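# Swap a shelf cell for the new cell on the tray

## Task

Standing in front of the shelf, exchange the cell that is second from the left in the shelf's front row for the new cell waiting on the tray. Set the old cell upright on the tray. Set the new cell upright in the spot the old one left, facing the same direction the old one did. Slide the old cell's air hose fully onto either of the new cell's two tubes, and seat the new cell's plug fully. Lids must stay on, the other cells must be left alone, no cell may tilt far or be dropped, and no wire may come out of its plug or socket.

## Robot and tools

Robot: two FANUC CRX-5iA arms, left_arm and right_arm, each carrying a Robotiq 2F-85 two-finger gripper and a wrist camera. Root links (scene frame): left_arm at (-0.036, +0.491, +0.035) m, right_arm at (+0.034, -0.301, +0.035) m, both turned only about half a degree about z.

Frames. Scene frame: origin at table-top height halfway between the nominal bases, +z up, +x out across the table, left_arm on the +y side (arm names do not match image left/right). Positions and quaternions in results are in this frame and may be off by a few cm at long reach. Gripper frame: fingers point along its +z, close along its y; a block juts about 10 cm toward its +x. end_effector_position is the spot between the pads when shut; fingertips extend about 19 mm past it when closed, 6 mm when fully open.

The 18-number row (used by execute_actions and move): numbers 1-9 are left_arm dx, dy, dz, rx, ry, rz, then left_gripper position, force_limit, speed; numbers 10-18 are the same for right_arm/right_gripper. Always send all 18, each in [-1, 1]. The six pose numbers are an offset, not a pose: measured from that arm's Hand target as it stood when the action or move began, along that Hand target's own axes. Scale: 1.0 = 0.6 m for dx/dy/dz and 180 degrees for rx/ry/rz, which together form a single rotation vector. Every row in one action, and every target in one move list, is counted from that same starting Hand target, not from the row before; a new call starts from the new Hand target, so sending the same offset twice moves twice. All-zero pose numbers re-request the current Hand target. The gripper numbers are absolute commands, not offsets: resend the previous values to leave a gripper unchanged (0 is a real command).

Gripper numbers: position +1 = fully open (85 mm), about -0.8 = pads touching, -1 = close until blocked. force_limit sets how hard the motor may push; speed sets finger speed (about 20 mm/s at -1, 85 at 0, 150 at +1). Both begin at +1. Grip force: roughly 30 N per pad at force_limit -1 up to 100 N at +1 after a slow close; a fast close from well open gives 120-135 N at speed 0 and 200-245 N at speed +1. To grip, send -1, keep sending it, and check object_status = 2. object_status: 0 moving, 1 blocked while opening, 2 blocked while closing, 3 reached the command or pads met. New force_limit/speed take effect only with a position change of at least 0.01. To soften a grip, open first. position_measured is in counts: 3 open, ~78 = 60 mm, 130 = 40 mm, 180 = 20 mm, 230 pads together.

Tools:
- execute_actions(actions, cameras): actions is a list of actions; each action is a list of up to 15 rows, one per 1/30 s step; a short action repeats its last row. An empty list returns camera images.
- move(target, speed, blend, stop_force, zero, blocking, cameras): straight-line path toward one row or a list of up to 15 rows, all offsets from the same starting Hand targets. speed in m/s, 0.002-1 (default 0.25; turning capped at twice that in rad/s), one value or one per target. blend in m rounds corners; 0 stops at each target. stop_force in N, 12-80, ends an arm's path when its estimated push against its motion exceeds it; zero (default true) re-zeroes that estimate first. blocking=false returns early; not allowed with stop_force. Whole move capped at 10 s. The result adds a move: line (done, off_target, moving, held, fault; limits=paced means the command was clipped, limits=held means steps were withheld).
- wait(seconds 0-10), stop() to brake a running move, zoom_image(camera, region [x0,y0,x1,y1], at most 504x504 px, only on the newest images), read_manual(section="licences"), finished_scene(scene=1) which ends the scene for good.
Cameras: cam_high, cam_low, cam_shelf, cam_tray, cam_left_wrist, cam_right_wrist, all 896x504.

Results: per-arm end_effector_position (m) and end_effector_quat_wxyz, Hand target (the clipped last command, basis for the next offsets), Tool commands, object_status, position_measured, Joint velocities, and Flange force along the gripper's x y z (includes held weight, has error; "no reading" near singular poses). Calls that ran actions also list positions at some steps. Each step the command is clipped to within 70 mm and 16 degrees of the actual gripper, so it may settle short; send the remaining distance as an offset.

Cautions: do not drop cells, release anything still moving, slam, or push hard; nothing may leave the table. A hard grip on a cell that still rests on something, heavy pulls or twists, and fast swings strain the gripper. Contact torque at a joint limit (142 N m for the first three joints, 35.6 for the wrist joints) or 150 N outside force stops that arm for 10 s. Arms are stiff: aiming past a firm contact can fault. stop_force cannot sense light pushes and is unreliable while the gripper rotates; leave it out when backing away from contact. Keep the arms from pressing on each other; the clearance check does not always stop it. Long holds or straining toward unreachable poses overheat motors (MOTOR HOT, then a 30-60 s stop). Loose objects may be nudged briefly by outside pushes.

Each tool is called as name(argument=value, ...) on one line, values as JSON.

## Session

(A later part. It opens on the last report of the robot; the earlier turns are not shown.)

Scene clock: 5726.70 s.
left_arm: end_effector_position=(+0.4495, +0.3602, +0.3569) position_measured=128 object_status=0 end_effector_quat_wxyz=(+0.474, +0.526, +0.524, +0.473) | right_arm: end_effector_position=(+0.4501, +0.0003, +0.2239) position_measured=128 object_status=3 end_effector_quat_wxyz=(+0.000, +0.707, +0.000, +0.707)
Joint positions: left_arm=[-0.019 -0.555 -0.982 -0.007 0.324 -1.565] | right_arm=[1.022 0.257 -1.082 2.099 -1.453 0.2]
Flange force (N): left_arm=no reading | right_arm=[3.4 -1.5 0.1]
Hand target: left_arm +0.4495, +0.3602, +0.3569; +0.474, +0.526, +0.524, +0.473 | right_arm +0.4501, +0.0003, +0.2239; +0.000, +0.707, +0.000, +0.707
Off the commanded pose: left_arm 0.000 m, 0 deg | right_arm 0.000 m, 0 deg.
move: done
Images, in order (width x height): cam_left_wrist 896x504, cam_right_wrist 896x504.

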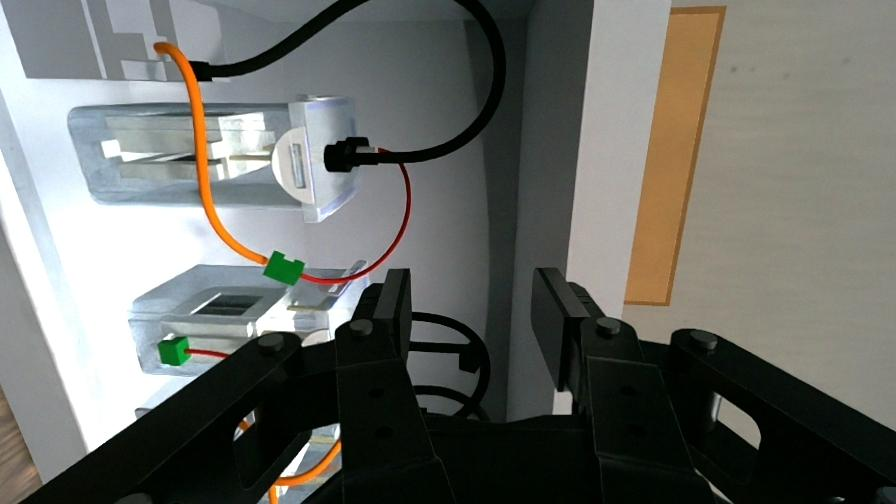

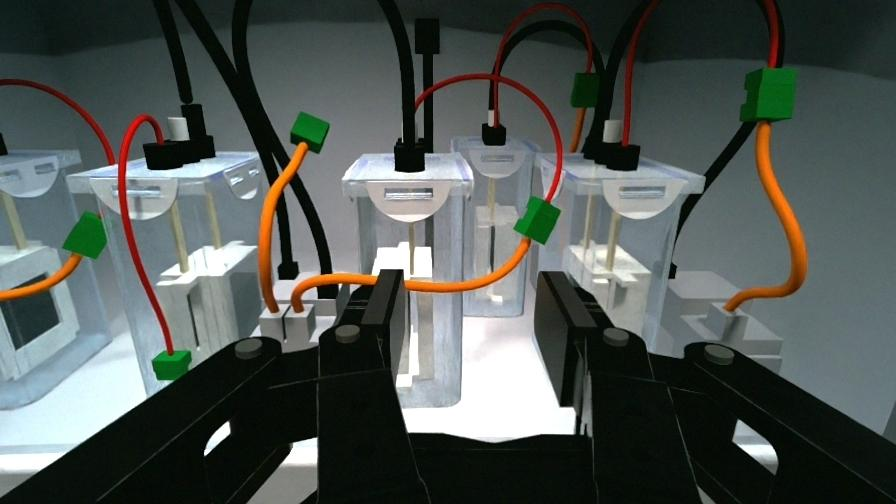

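zoom_image(camera="cam_right_wrist", region=[130, 320, 210, 400])

zoom_image(camera="cam_right_wrist", region=[270, 90, 350, 170])

zoom_image(camera="cam_right_wrist", region=[720, 50, 820, 150])

Scaled by 6.300.

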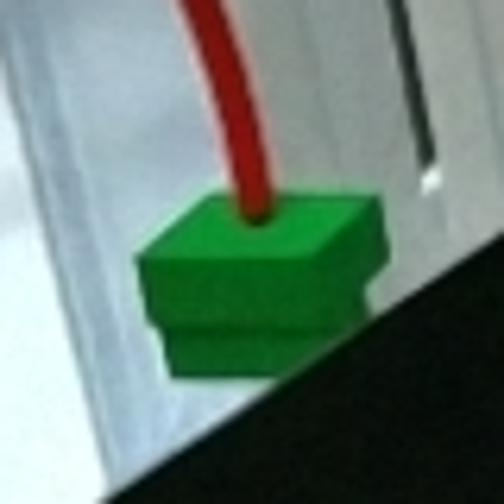

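Scaled by 6.300.

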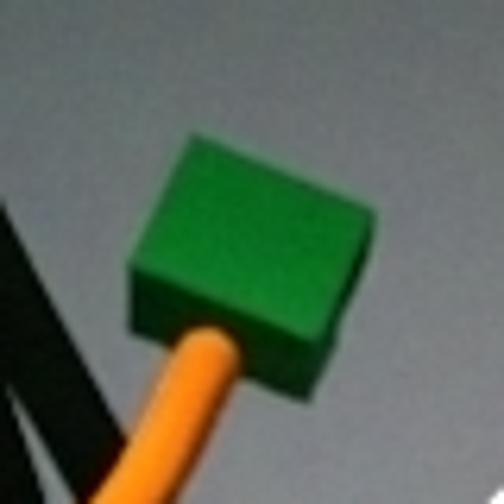

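Scaled by 5.040.

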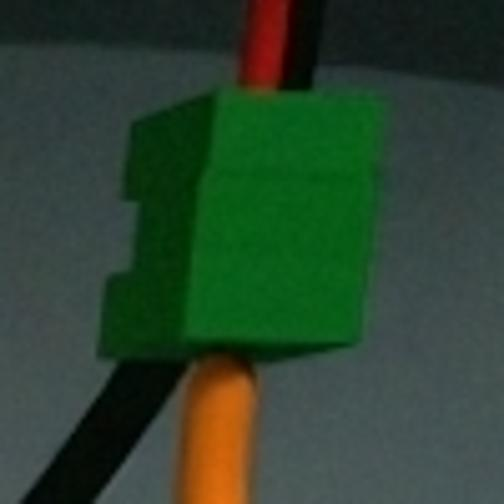

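move(target=[[0,0,0,0,0,-0.5,0.0,-1,-1,0,0,0,0,0,0,0,-1,-1],[-0.242,-0.304,0.170,0,0,-0.5,0.0,-1,-1,0,0,0,0,0,0,0,-1,-1],[-0.242,-0.304,0.170,0.1043,0.1057,-0.4925,0.0,-1,-1,0,0,0,0,0,0,0,-1,-1]], speed=[0.5,0.2,0.2], blend=[0.02,0.01,0], cameras=["cam_right_wrist","cam_left_wrist","cam_high"])

Scene clock: 5802.40 s.
left_arm: end_effector_position=(+0.5319, +0.2149, +0.1649) position_measured=128 object_status=3 end_effector_quat_wxyz=(+0.500, +0.000, +0.866, +0.000) | right_arm: end_effector_position=(+0.4501, +0.0003, +0.2239) position_measured=128 object_status=3 end_effector_quat_wxyz=(+0.000, +0.707, +0.000, +0.707)
Joint positions: left_arm=[-0.576 0.183 -0.806 0.934 0.606 -0.536] | right_arm=[1.022 0.257 -1.082 2.099 -1.453 0.2]
Flange force (N): left_arm=[-0.5 5.7 3.4] | right_arm=[3.3 -1.4 0.5]
Hand target: left_arm +0.5319, +0.2149, +0.1649; +0.500, +0.000, +0.866, +0.000 | right_arm +0.4501, +0.0003, +0.2239; +0.000, +0.707, +0.000, +0.707
Off the commanded pose: left_arm 0.000 m, 0 deg | right_arm 0.000 m, 0 deg.
move: done
Images, in order (width x height): cam_high 896x504, cam_left_wrist 896x504, cam_right_wrist 896x504.

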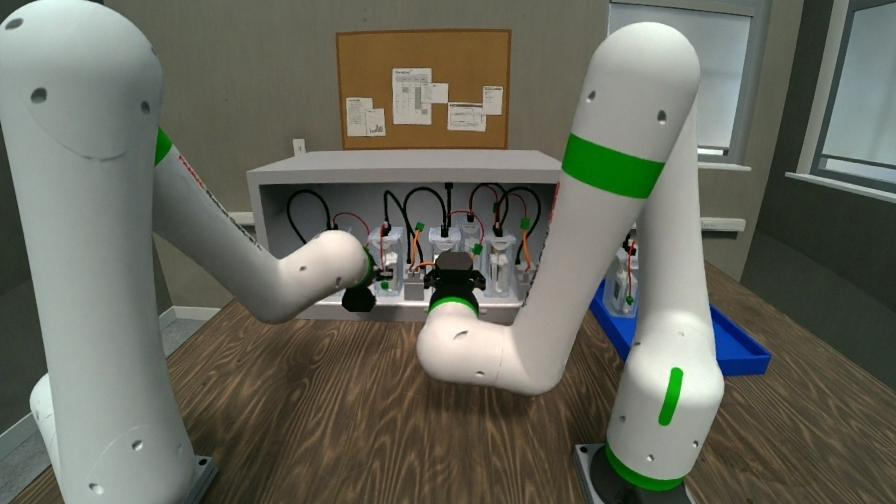

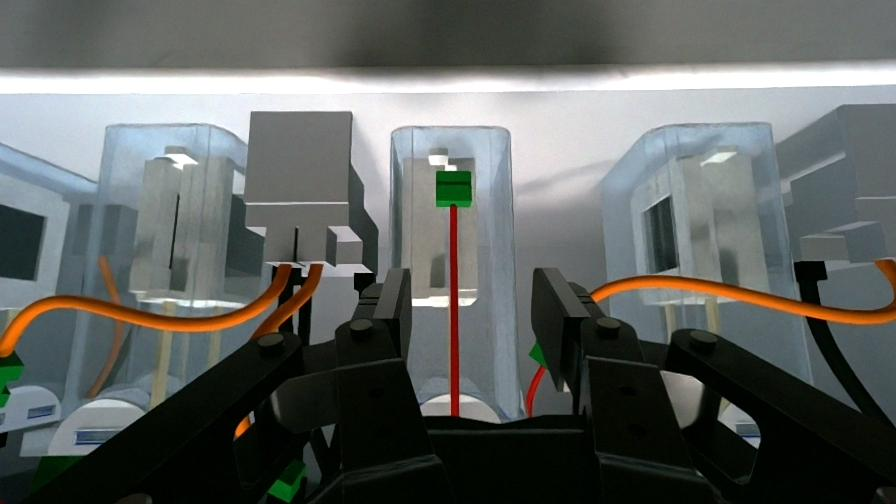

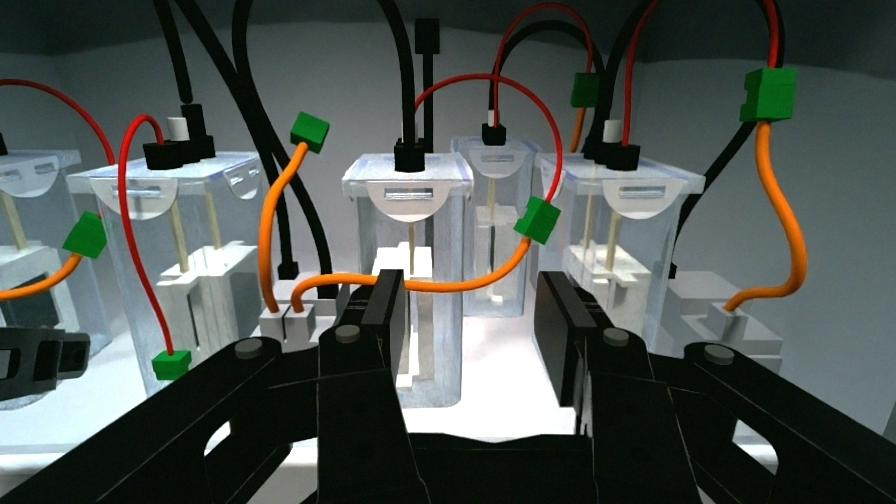

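zoom_image(camera="cam_left_wrist", region=[410, 140, 500, 230])

Scaled by 5.600.

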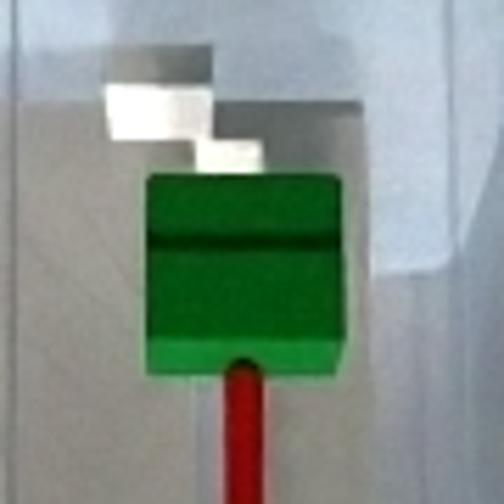

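move(target=[0.007,-0.0092,0.155,0,0,0,0.0,-1,-1,0,0,0,0,0,0,0,-1,-1], speed=0.08, cameras=["cam_right_wrist","cam_left_wrist"])

Scene clock: 5821.00 s.
left_arm: end_effector_position=(+0.6103, +0.2095, +0.1148) position_measured=128 object_status=3 end_effector_quat_wxyz=(+0.500, +0.000, +0.866, +0.000) | right_arm: end_effector_position=(+0.4501, +0.0003, +0.2239) position_measured=128 object_status=3 end_effector_quat_wxyz=(+0.000, +0.707, +0.000, +0.707)
Joint positions: left_arm=[-0.452 0.412 -0.617 0.72 0.586 -0.403] | right_arm=[1.022 0.257 -1.082 2.099 -1.453 0.2]
Flange force (N): left_arm=[-0.7 5.7 1.2] | right_arm=[2.9 -1.5 0.0]
Hand target: left_arm +0.6103, +0.2095, +0.1147; +0.500, +0.000, +0.866, +0.000 | right_arm +0.4501, +0.0003, +0.2239; +0.000, +0.707, +0.000, +0.707
Off the commanded pose: left_arm 0.000 m, 0 deg | right_arm 0.000 m, 0 deg.
move: done
Images, in order (width x height): cam_left_wrist 896x504, cam_right_wrist 896x504.

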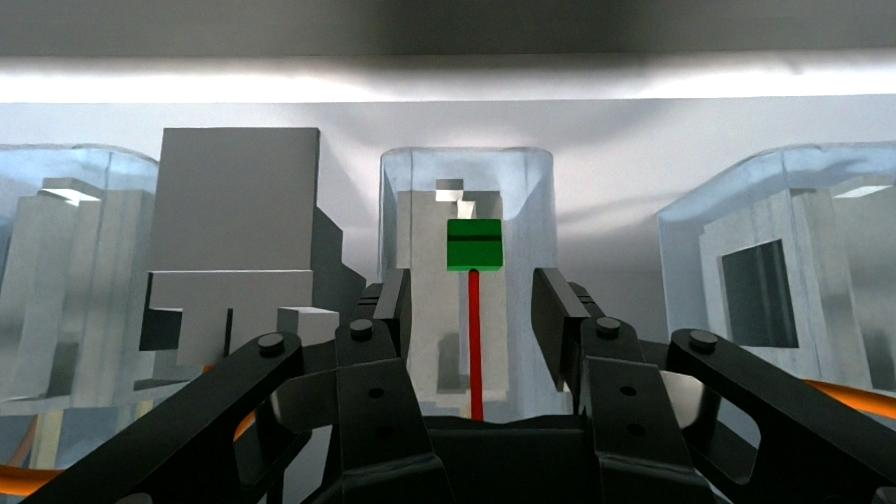

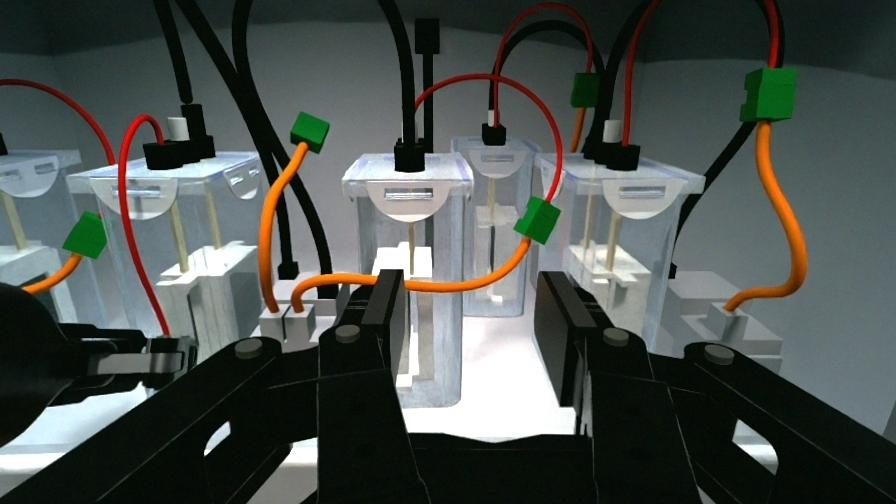

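move(target=[[0,0,0.035,0,0,0,0,-1,-1,0,0,0,0,0,0,0,-1,-1],[0,0,0.05,0,0,0,0,-1,-1,0,0,0,0,0,0,0,-1,-1]], speed=0.02, stop_force=12, cameras=["cam_left_wrist","cam_right_wrist"])

Scene clock: 5845.30 s.
left_arm: end_effector_position=(+0.6363, +0.2095, +0.0997) position_measured=128 object_status=3 end_effector_quat_wxyz=(+0.500, +0.000, +0.866, +0.000) | right_arm: end_effector_position=(+0.4501, +0.0003, +0.2239) position_measured=128 object_status=3 end_effector_quat_wxyz=(+0.000, +0.707, +0.000, +0.707)
Joint positions: left_arm=[-0.421 0.481 -0.551 0.673 0.577 -0.379] | right_arm=[1.022 0.257 -1.082 2.099 -1.453 0.2]
Flange force (N): left_arm=[0.8 6.0 -5.3] | right_arm=[3.0 -1.8 0.2]
Hand target: left_arm +0.6363, +0.2095, +0.0997; +0.500, +0.000, +0.866, +0.000 | right_arm +0.4501, +0.0003, +0.2239; +0.000, +0.707, +0.000, +0.707
Off the commanded pose: left_arm 0.000 m, 0 deg | right_arm 0.000 m, 0 deg.
move: done
Images, in order (width x height): cam_left_wrist 896x504, cam_right_wrist 896x504.

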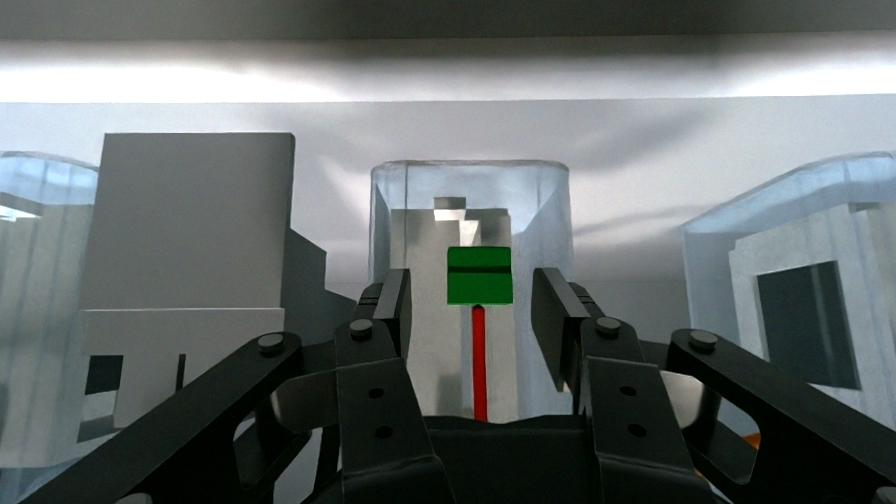

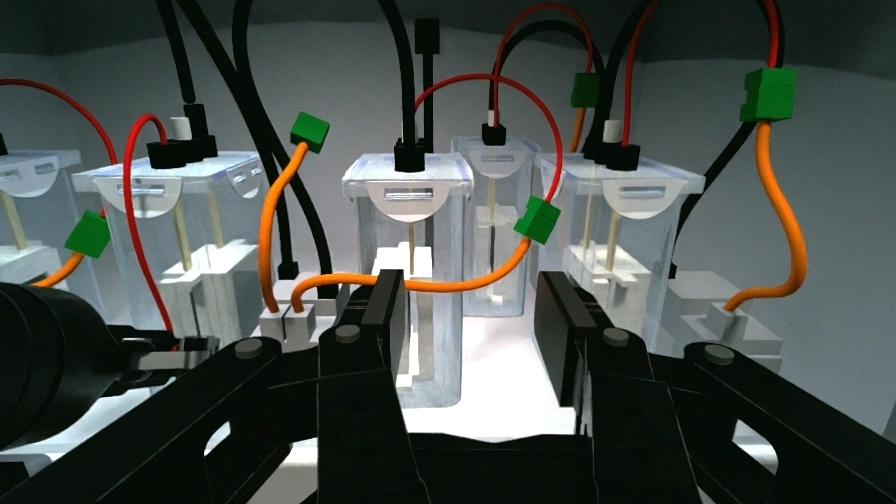

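move(target=[0,0,0,0,0,0,-1,-1,-1,0,0,0,0,0,0,0,-1,-1], speed=0.02, cameras=["cam_left_wrist","cam_right_wrist"])

Scene clock: 5858.70 s.
left_arm: end_effector_position=(+0.6363, +0.2095, +0.0997) position_measured=181 object_status=2 end_effector_quat_wxyz=(+0.500, +0.000, +0.866, +0.000) | right_arm: end_effector_position=(+0.4501, +0.0003, +0.2239) position_measured=128 object_status=3 end_effector_quat_wxyz=(+0.000, +0.707, +0.000, +0.707)
Joint positions: left_arm=[-0.421 0.481 -0.551 0.673 0.577 -0.379] | right_arm=[1.022 0.257 -1.082 2.099 -1.453 0.2]
Flange force (N): left_arm=[1.3 5.0 -3.6] | right_arm=[3.1 -1.5 0.4]
Hand target: left_arm +0.6363, +0.2095, +0.0997; +0.500, +0.000, +0.866, +0.000 | right_arm +0.4501, +0.0003, +0.2239; +0.000, +0.707, +0.000, +0.707
Off the commanded pose: left_arm 0.000 m, 0 deg | right_arm 0.000 m, 0 deg.
move: done
Images, in order (width x height): cam_left_wrist 896x504, cam_right_wrist 896x504.

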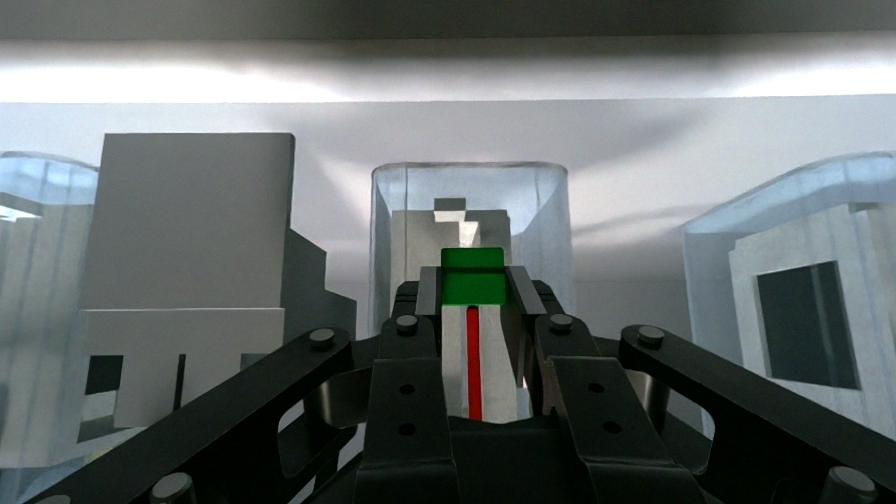

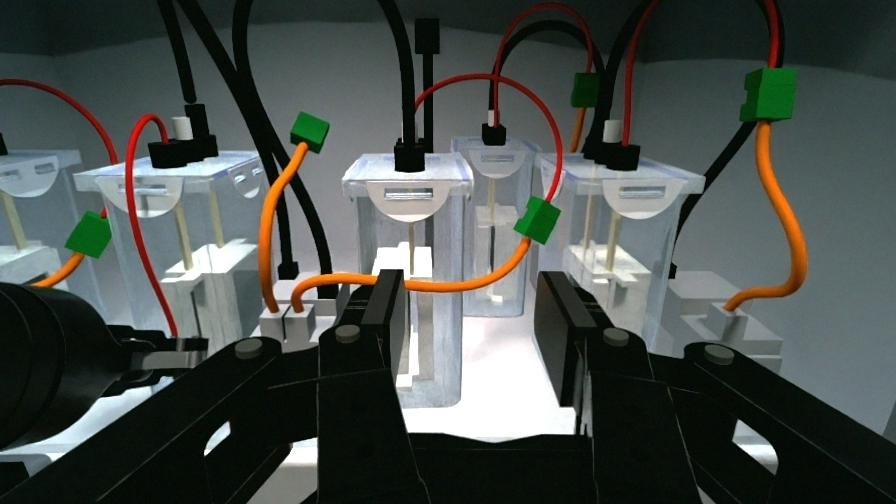

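zoom_image(camera="cam_right_wrist", region=[230, 60, 400, 180])

execute_actions(actions=[])

Scaled by 2.965.

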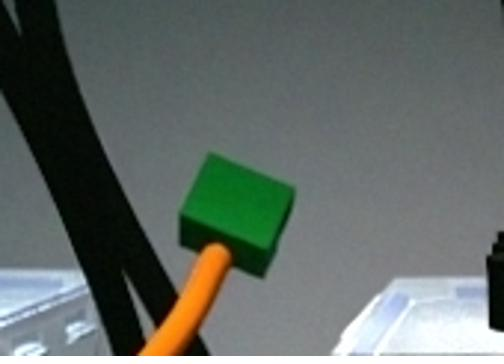

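Scene clock: 5895.43 s.
left_arm: end_effector_position=(+0.6363, +0.2095, +0.0997) position_measured=181 object_status=2 end_effector_quat_wxyz=(+0.500, +0.000, +0.866, +0.000) | right_arm: end_effector_position=(+0.4501, +0.0003, +0.2239) position_measured=128 object_status=3 end_effector_quat_wxyz=(+0.000, +0.707, +0.000, +0.707)
Joint positions: left_arm=[-0.421 0.481 -0.551 0.673 0.577 -0.379] | right_arm=[1.022 0.257 -1.082 2.099 -1.453 0.2]
Joint velocities: within noise
Flange force (N): left_arm=[1.6 6.3 -4.3] | right_arm=[3.1 -1.8 -0.2]
Hand target: left_arm +0.6363, +0.2095, +0.0997; +0.500, +0.000, +0.866, +0.000 | right_arm +0.4501, +0.0003, +0.2239; +0.000, +0.707, +0.000, +0.707
Tool commands: left_gripper/position=-1.0 left_gripper/force_limit=-1.0 left_gripper/speed=-1.0 right_gripper/position=+0.0 right_gripper/force_limit=-1.0 right_gripper/speed=-1.0
Off the commanded pose: left_arm 0.000 m, 0 deg | right_arm 0.000 m, 0 deg.

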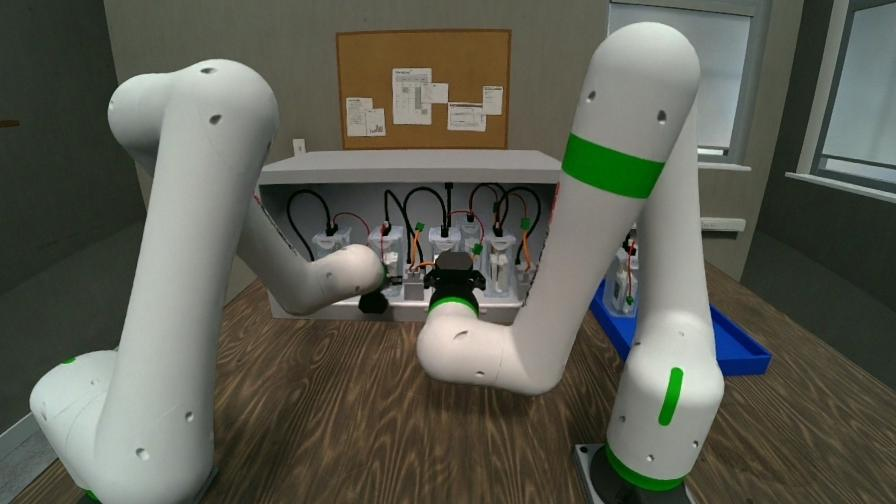

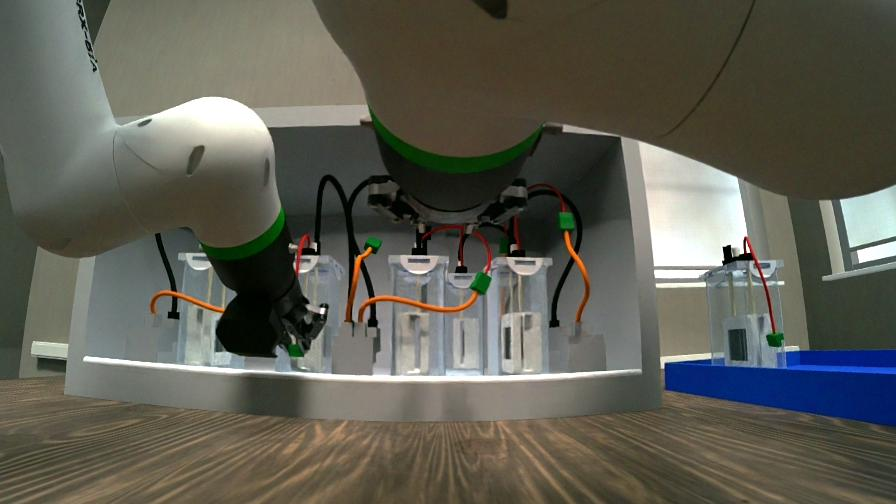

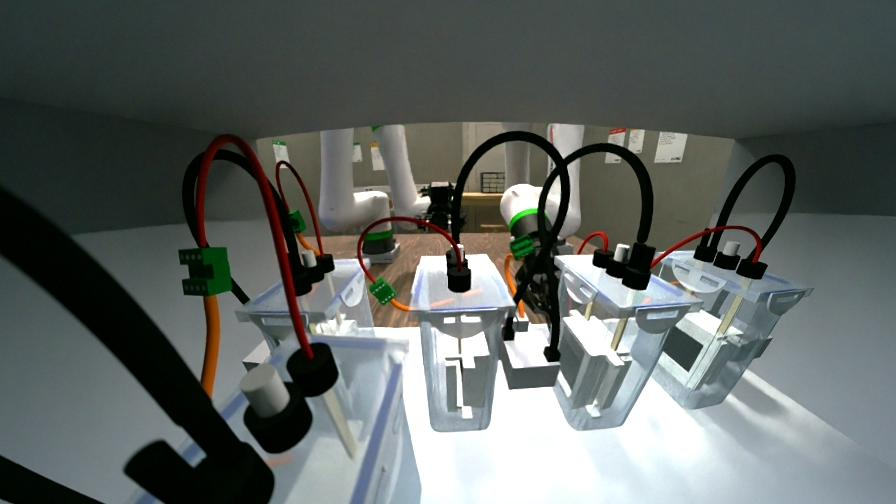

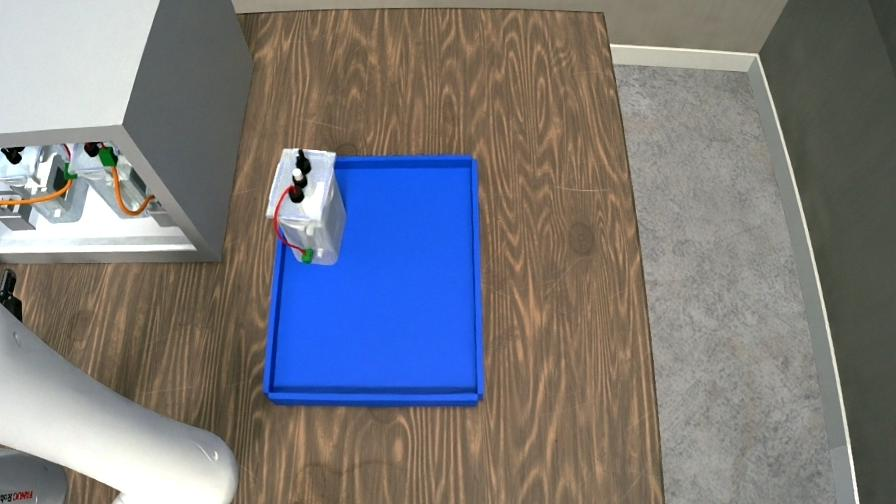

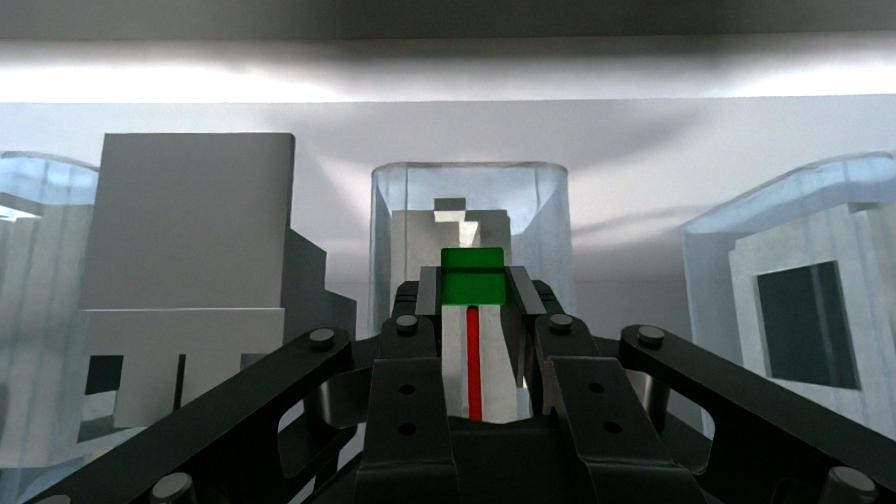

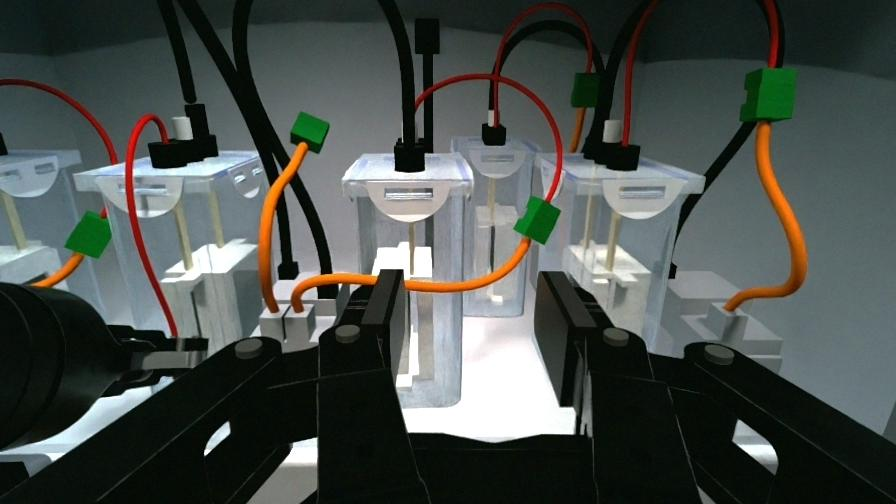

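move(target=[[0,0,0,0,0,0,-1,-1,-1,0,0,0,0,0,0.4,0,-1,-1],[0,0,0,0,0,0,-1,-1,-1,0,0,0,0,0,0.8,0,-1,-1]], speed=0.25, blend=0.02, cameras=["cam_right_wrist"])

Scene clock: 5907.63 s.
left_arm: end_effector_position=(+0.6363, +0.2095, +0.0997) position_measured=181 object_status=2 end_effector_quat_wxyz=(+0.500, +0.000, +0.866, +0.000) | right_arm: end_effector_position=(+0.4501, +0.0003, +0.2240) position_measured=128 object_status=3 end_effector_quat_wxyz=(+0.673, -0.218, +0.672, -0.218)
Joint positions: left_arm=[-0.421 0.481 -0.551 0.673 0.577 -0.379] | right_arm=[1.022 0.257 -1.082 2.099 -1.453 -2.314]
Flange force (N): left_arm=[1.1 6.7 -4.2] | right_arm=[-3.6 -0.2 -0.6]
Hand target: left_arm +0.6363, +0.2095, +0.0997; +0.500, +0.000, +0.866, +0.000 | right_arm +0.4501, +0.0003, +0.2239; +0.673, -0.218, +0.672, -0.218
Off the commanded pose: left_arm 0.000 m, 0 deg | right_arm 0.000 m, 0 deg.
move: done
Images, in order (width x height): cam_right_wrist 896x504.

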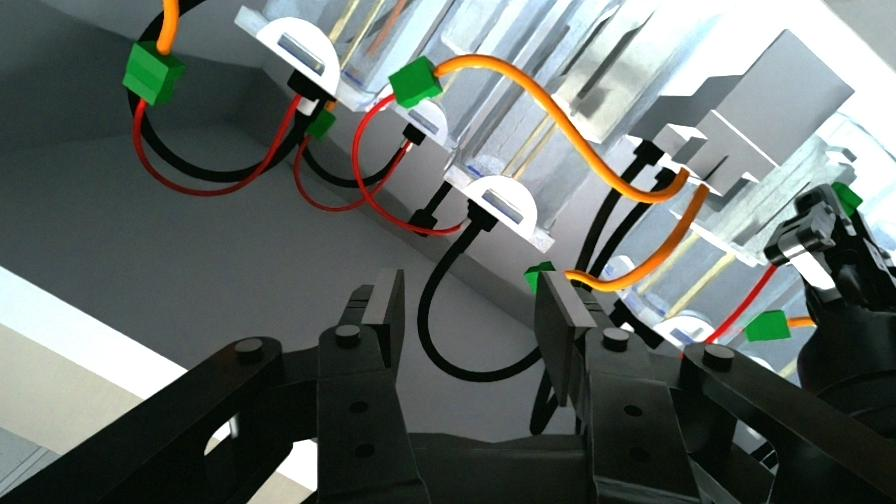

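move(target=[0,0,0,0,0,0,-1,-1,-1,-0.1613,0.0063,0,-0.0435,0.1347,0.1964,0,-1,-1], speed=0.2, cameras=["cam_right_wrist","cam_high"])

Scene clock: 5921.13 s.
left_arm: end_effector_position=(+0.6363, +0.2095, +0.0997) position_measured=181 object_status=2 end_effector_quat_wxyz=(+0.500, +0.000, +0.866, +0.000) | right_arm: end_effector_position=(+0.4500, +0.0602, +0.3000) position_measured=128 object_status=3 end_effector_quat_wxyz=(+0.537, +0.000, +0.843, +0.000)
Joint positions: left_arm=[-0.421 0.481 -0.551 0.673 0.577 -0.379] | right_arm=[1.257 -0.044 -0.79 1.425 -1.063 -2.21]
Flange force (N): left_arm=[1.2 5.1 -4.0] | right_arm=[-3.6 1.7 -1.1]
Hand target: left_arm +0.6363, +0.2095, +0.0997; +0.500, +0.000, +0.866, +0.000 | right_arm +0.4500, +0.0602, +0.3000; +0.537, +0.000, +0.843, +0.000
Off the commanded pose: left_arm 0.000 m, 0 deg | right_arm 0.000 m, 0 deg.
move: done
Images, in order (width x height): cam_high 896x504, cam_right_wrist 896x504.

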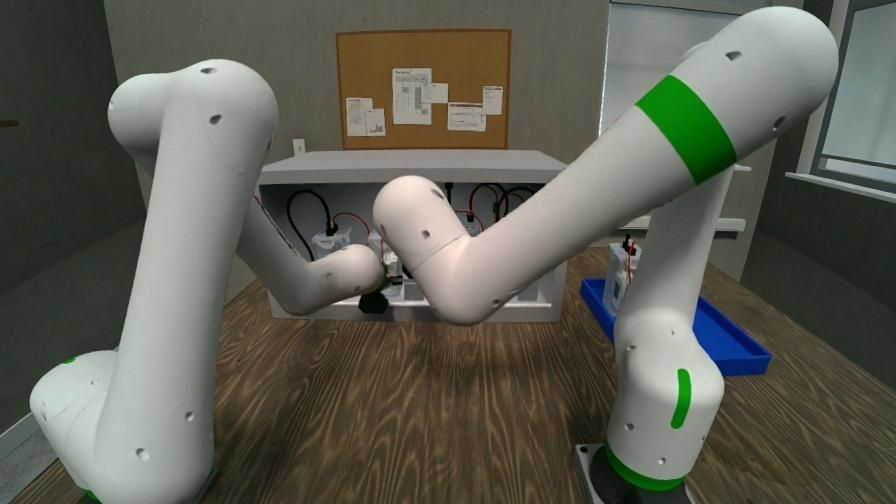

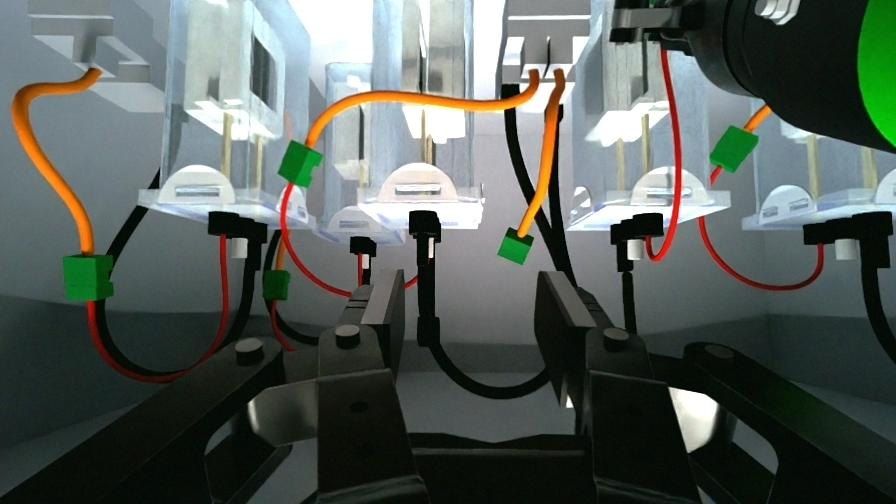

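move(target=[[0.0045,0,-0.0743,0,0,0,-1,-1,-1,0,0,0,0,0,0,0,-1,-1],[-0.1143,0.1667,-0.1353,0,0,0,-1,-1,-1,0,0,0,0,0,0,0,-1,-1]], speed=0.08, blend=0.015, cameras=["cam_left_wrist","cam_right_wrist","cam_high"])

Scene clock: 5941.53 s.
left_arm: end_effector_position=(+0.6002, +0.3095, +0.1997) position_measured=181 object_status=2 end_effector_quat_wxyz=(+0.500, +0.000, +0.866, +0.000) | right_arm: end_effector_position=(+0.4500, +0.0602, +0.3000) position_measured=128 object_status=3 end_effector_quat_wxyz=(+0.537, +0.000, +0.843, +0.000)
Joint positions: left_arm=[-0.197 0.127 -0.69 0.506 0.325 -0.393] | right_arm=[1.257 -0.044 -0.79 1.425 -1.063 -2.21]
Flange force (N): left_arm=no reading | right_arm=[-3.7 1.7 -1.4]
Hand target: left_arm +0.6002, +0.3095, +0.1997; +0.500, +0.000, +0.866, +0.000 | right_arm +0.4500, +0.0602, +0.3000; +0.537, +0.000, +0.843, +0.000
Off the commanded pose: left_arm 0.000 m, 0 deg | right_arm 0.000 m, 0 deg.
move: done
Images, in order (width x height): cam_high 896x504, cam_left_wrist 896x504, cam_right_wrist 896x504.

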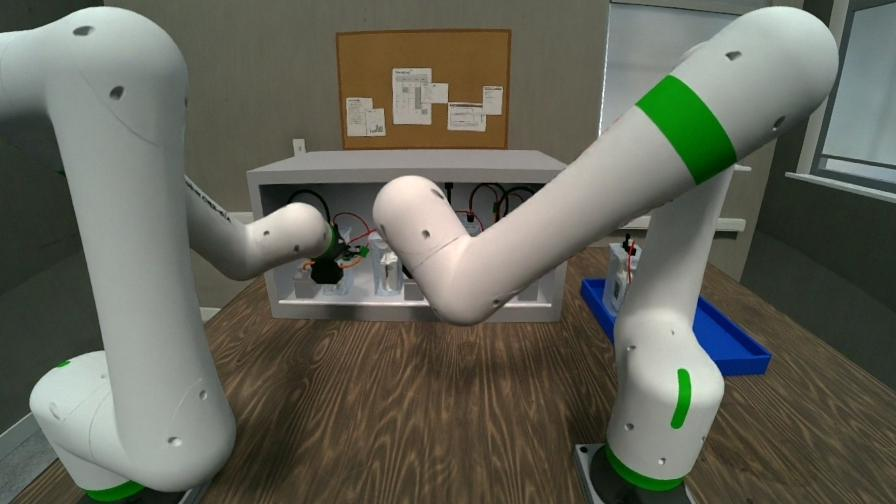

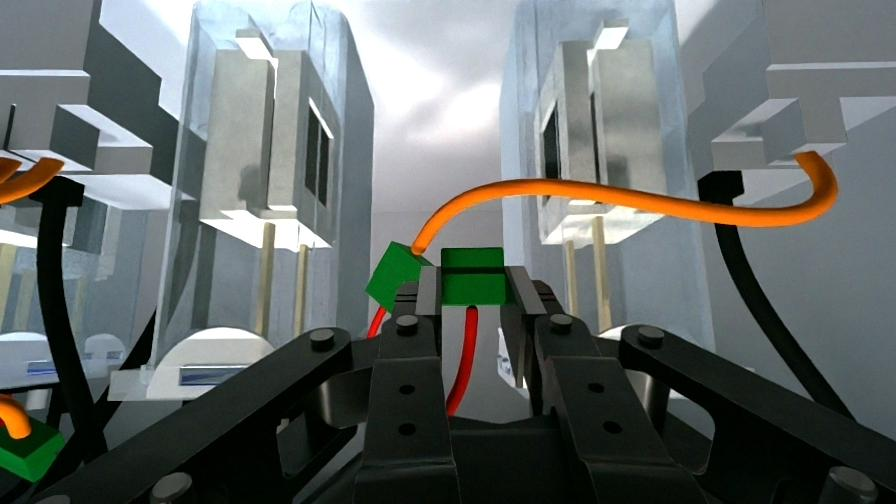

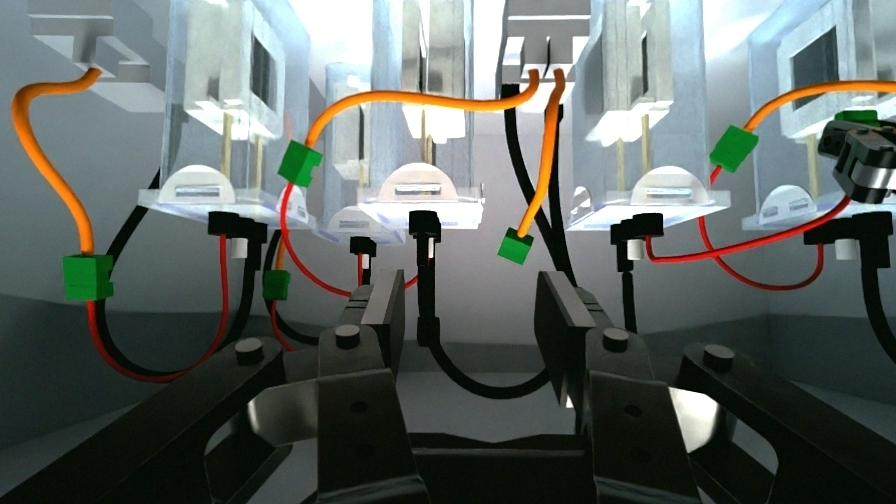

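zoom_image(camera="cam_right_wrist", region=[460, 190, 600, 290])

zoom_image(camera="cam_left_wrist", region=[0, 360, 160, 500])

wait(seconds=0.1, cameras=["cam_shelf", "cam_low"])

zoom_image(camera="cam_shelf", region=[460, 180, 600, 320])

Scaled by 3.600.

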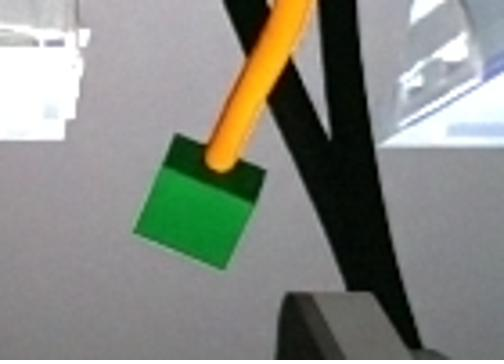

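Scaled by 3.150.

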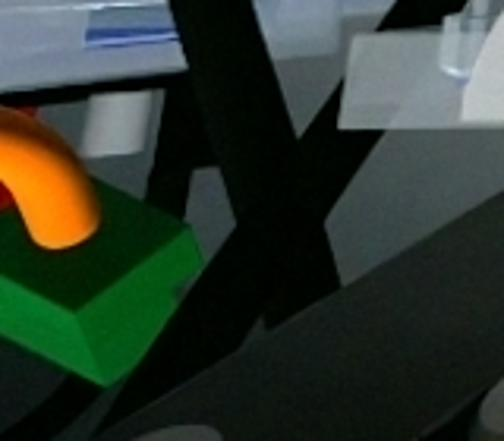

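Scene clock: 5952.43 s.
left_arm: end_effector_position=(+0.6002, +0.3095, +0.1997) position_measured=181 object_status=2 end_effector_quat_wxyz=(+0.500, +0.000, +0.866, +0.000) | right_arm: end_effector_position=(+0.4500, +0.0602, +0.3000) position_measured=128 object_status=3 end_effector_quat_wxyz=(+0.537, +0.000, +0.843, +0.000)
Joint positions: left_arm=[-0.197 0.127 -0.69 0.506 0.325 -0.393] | right_arm=[1.257 -0.044 -0.79 1.425 -1.063 -2.21]
Flange force (N): left_arm=no reading | right_arm=[-3.6 2.4 -1.6]
Hand target: left_arm +0.6002, +0.3095, +0.1997; +0.500, +0.000, +0.866, +0.000 | right_arm +0.4500, +0.0602, +0.3000; +0.537, +0.000, +0.843, +0.000
Tool commands: left_gripper/position=-1.0 left_gripper/force_limit=-1.0 left_gripper/speed=-1.0 right_gripper/position=+0.0 right_gripper/force_limit=-1.0 right_gripper/speed=-1.0
Off the commanded pose: left_arm 0.000 m, 0 deg | right_arm 0.000 m, 0 deg.
wait: 0.10 s; at rest from the start
Images, in order (width x height): cam_low 896x504, cam_shelf 896x504.

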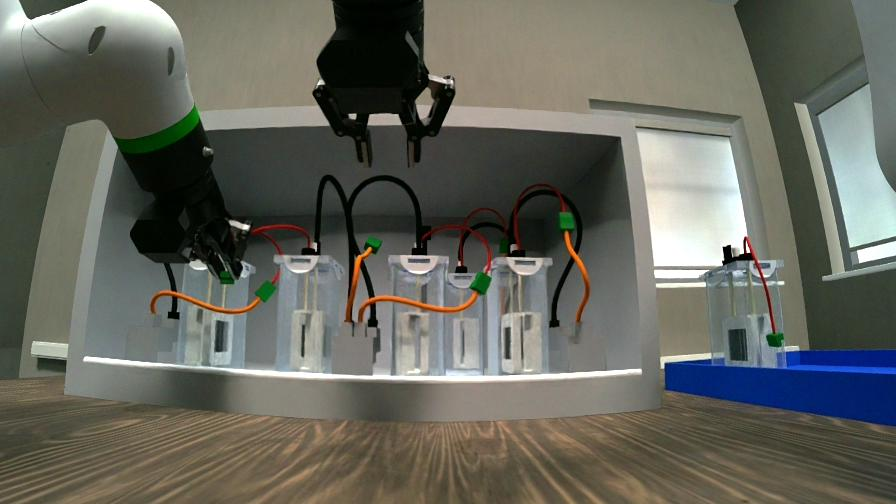

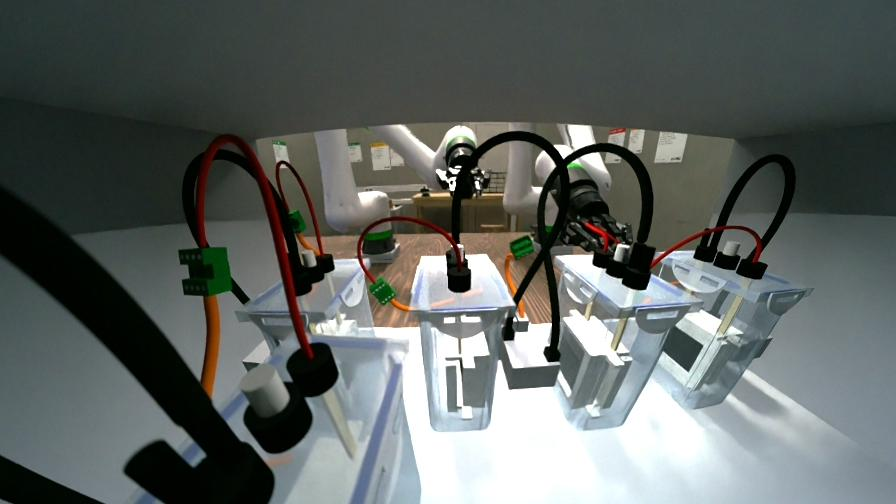

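Scaled by 3.600.

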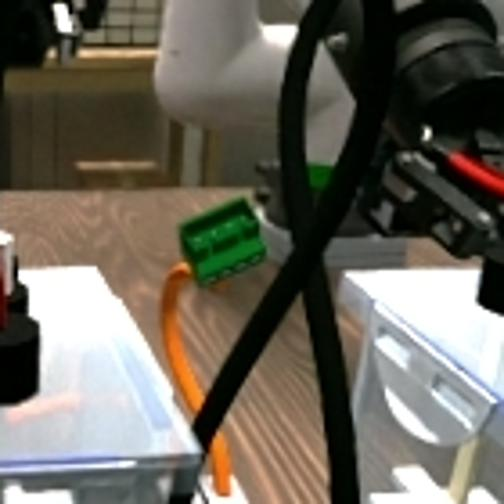

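move(target=[0,0,0,0,0,0,-1,-1,-1,-0.0775,0.0667,0.1662,0,0,0,0,-1,-1], speed=0.12, cameras=["cam_right_wrist"])

zoom_image(camera="cam_right_wrist", region=[350, 150, 600, 330])

Scene clock: 5970.57 s.
left_arm: end_effector_position=(+0.6002, +0.3095, +0.1997) position_measured=181 object_status=2 end_effector_quat_wxyz=(+0.500, +0.000, +0.866, +0.000) | right_arm: end_effector_position=(+0.5600, +0.1002, +0.2999) position_measured=128 object_status=3 end_effector_quat_wxyz=(+0.537, +0.000, +0.843, +0.000)
Joint positions: left_arm=[-0.197 0.127 -0.69 0.506 0.325 -0.393] | right_arm=[1.015 0.157 -0.58 1.574 -0.887 -2.184]
Flange force (N): left_arm=no reading | right_arm=[-3.9 1.7 -1.3]
Hand target: left_arm +0.6002, +0.3095, +0.1997; +0.500, +0.000, +0.866, +0.000 | right_arm +0.5601, +0.1002, +0.2999; +0.537, +0.000, +0.843, +0.000
Off the commanded pose: left_arm 0.000 m, 0 deg | right_arm 0.000 m, 0 deg.
move: done
Images, in order (width x height): cam_right_wrist 896x504.

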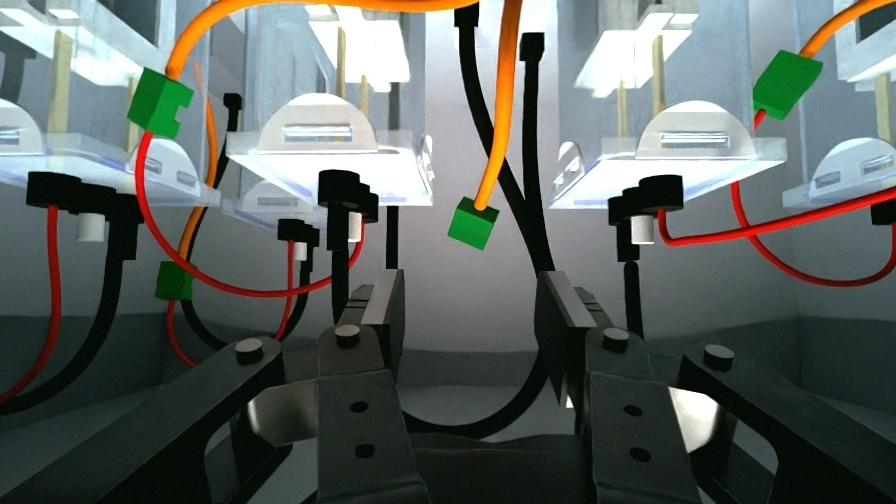

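Scaled by 2.016.

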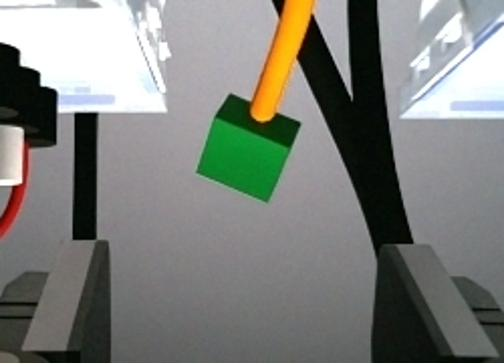

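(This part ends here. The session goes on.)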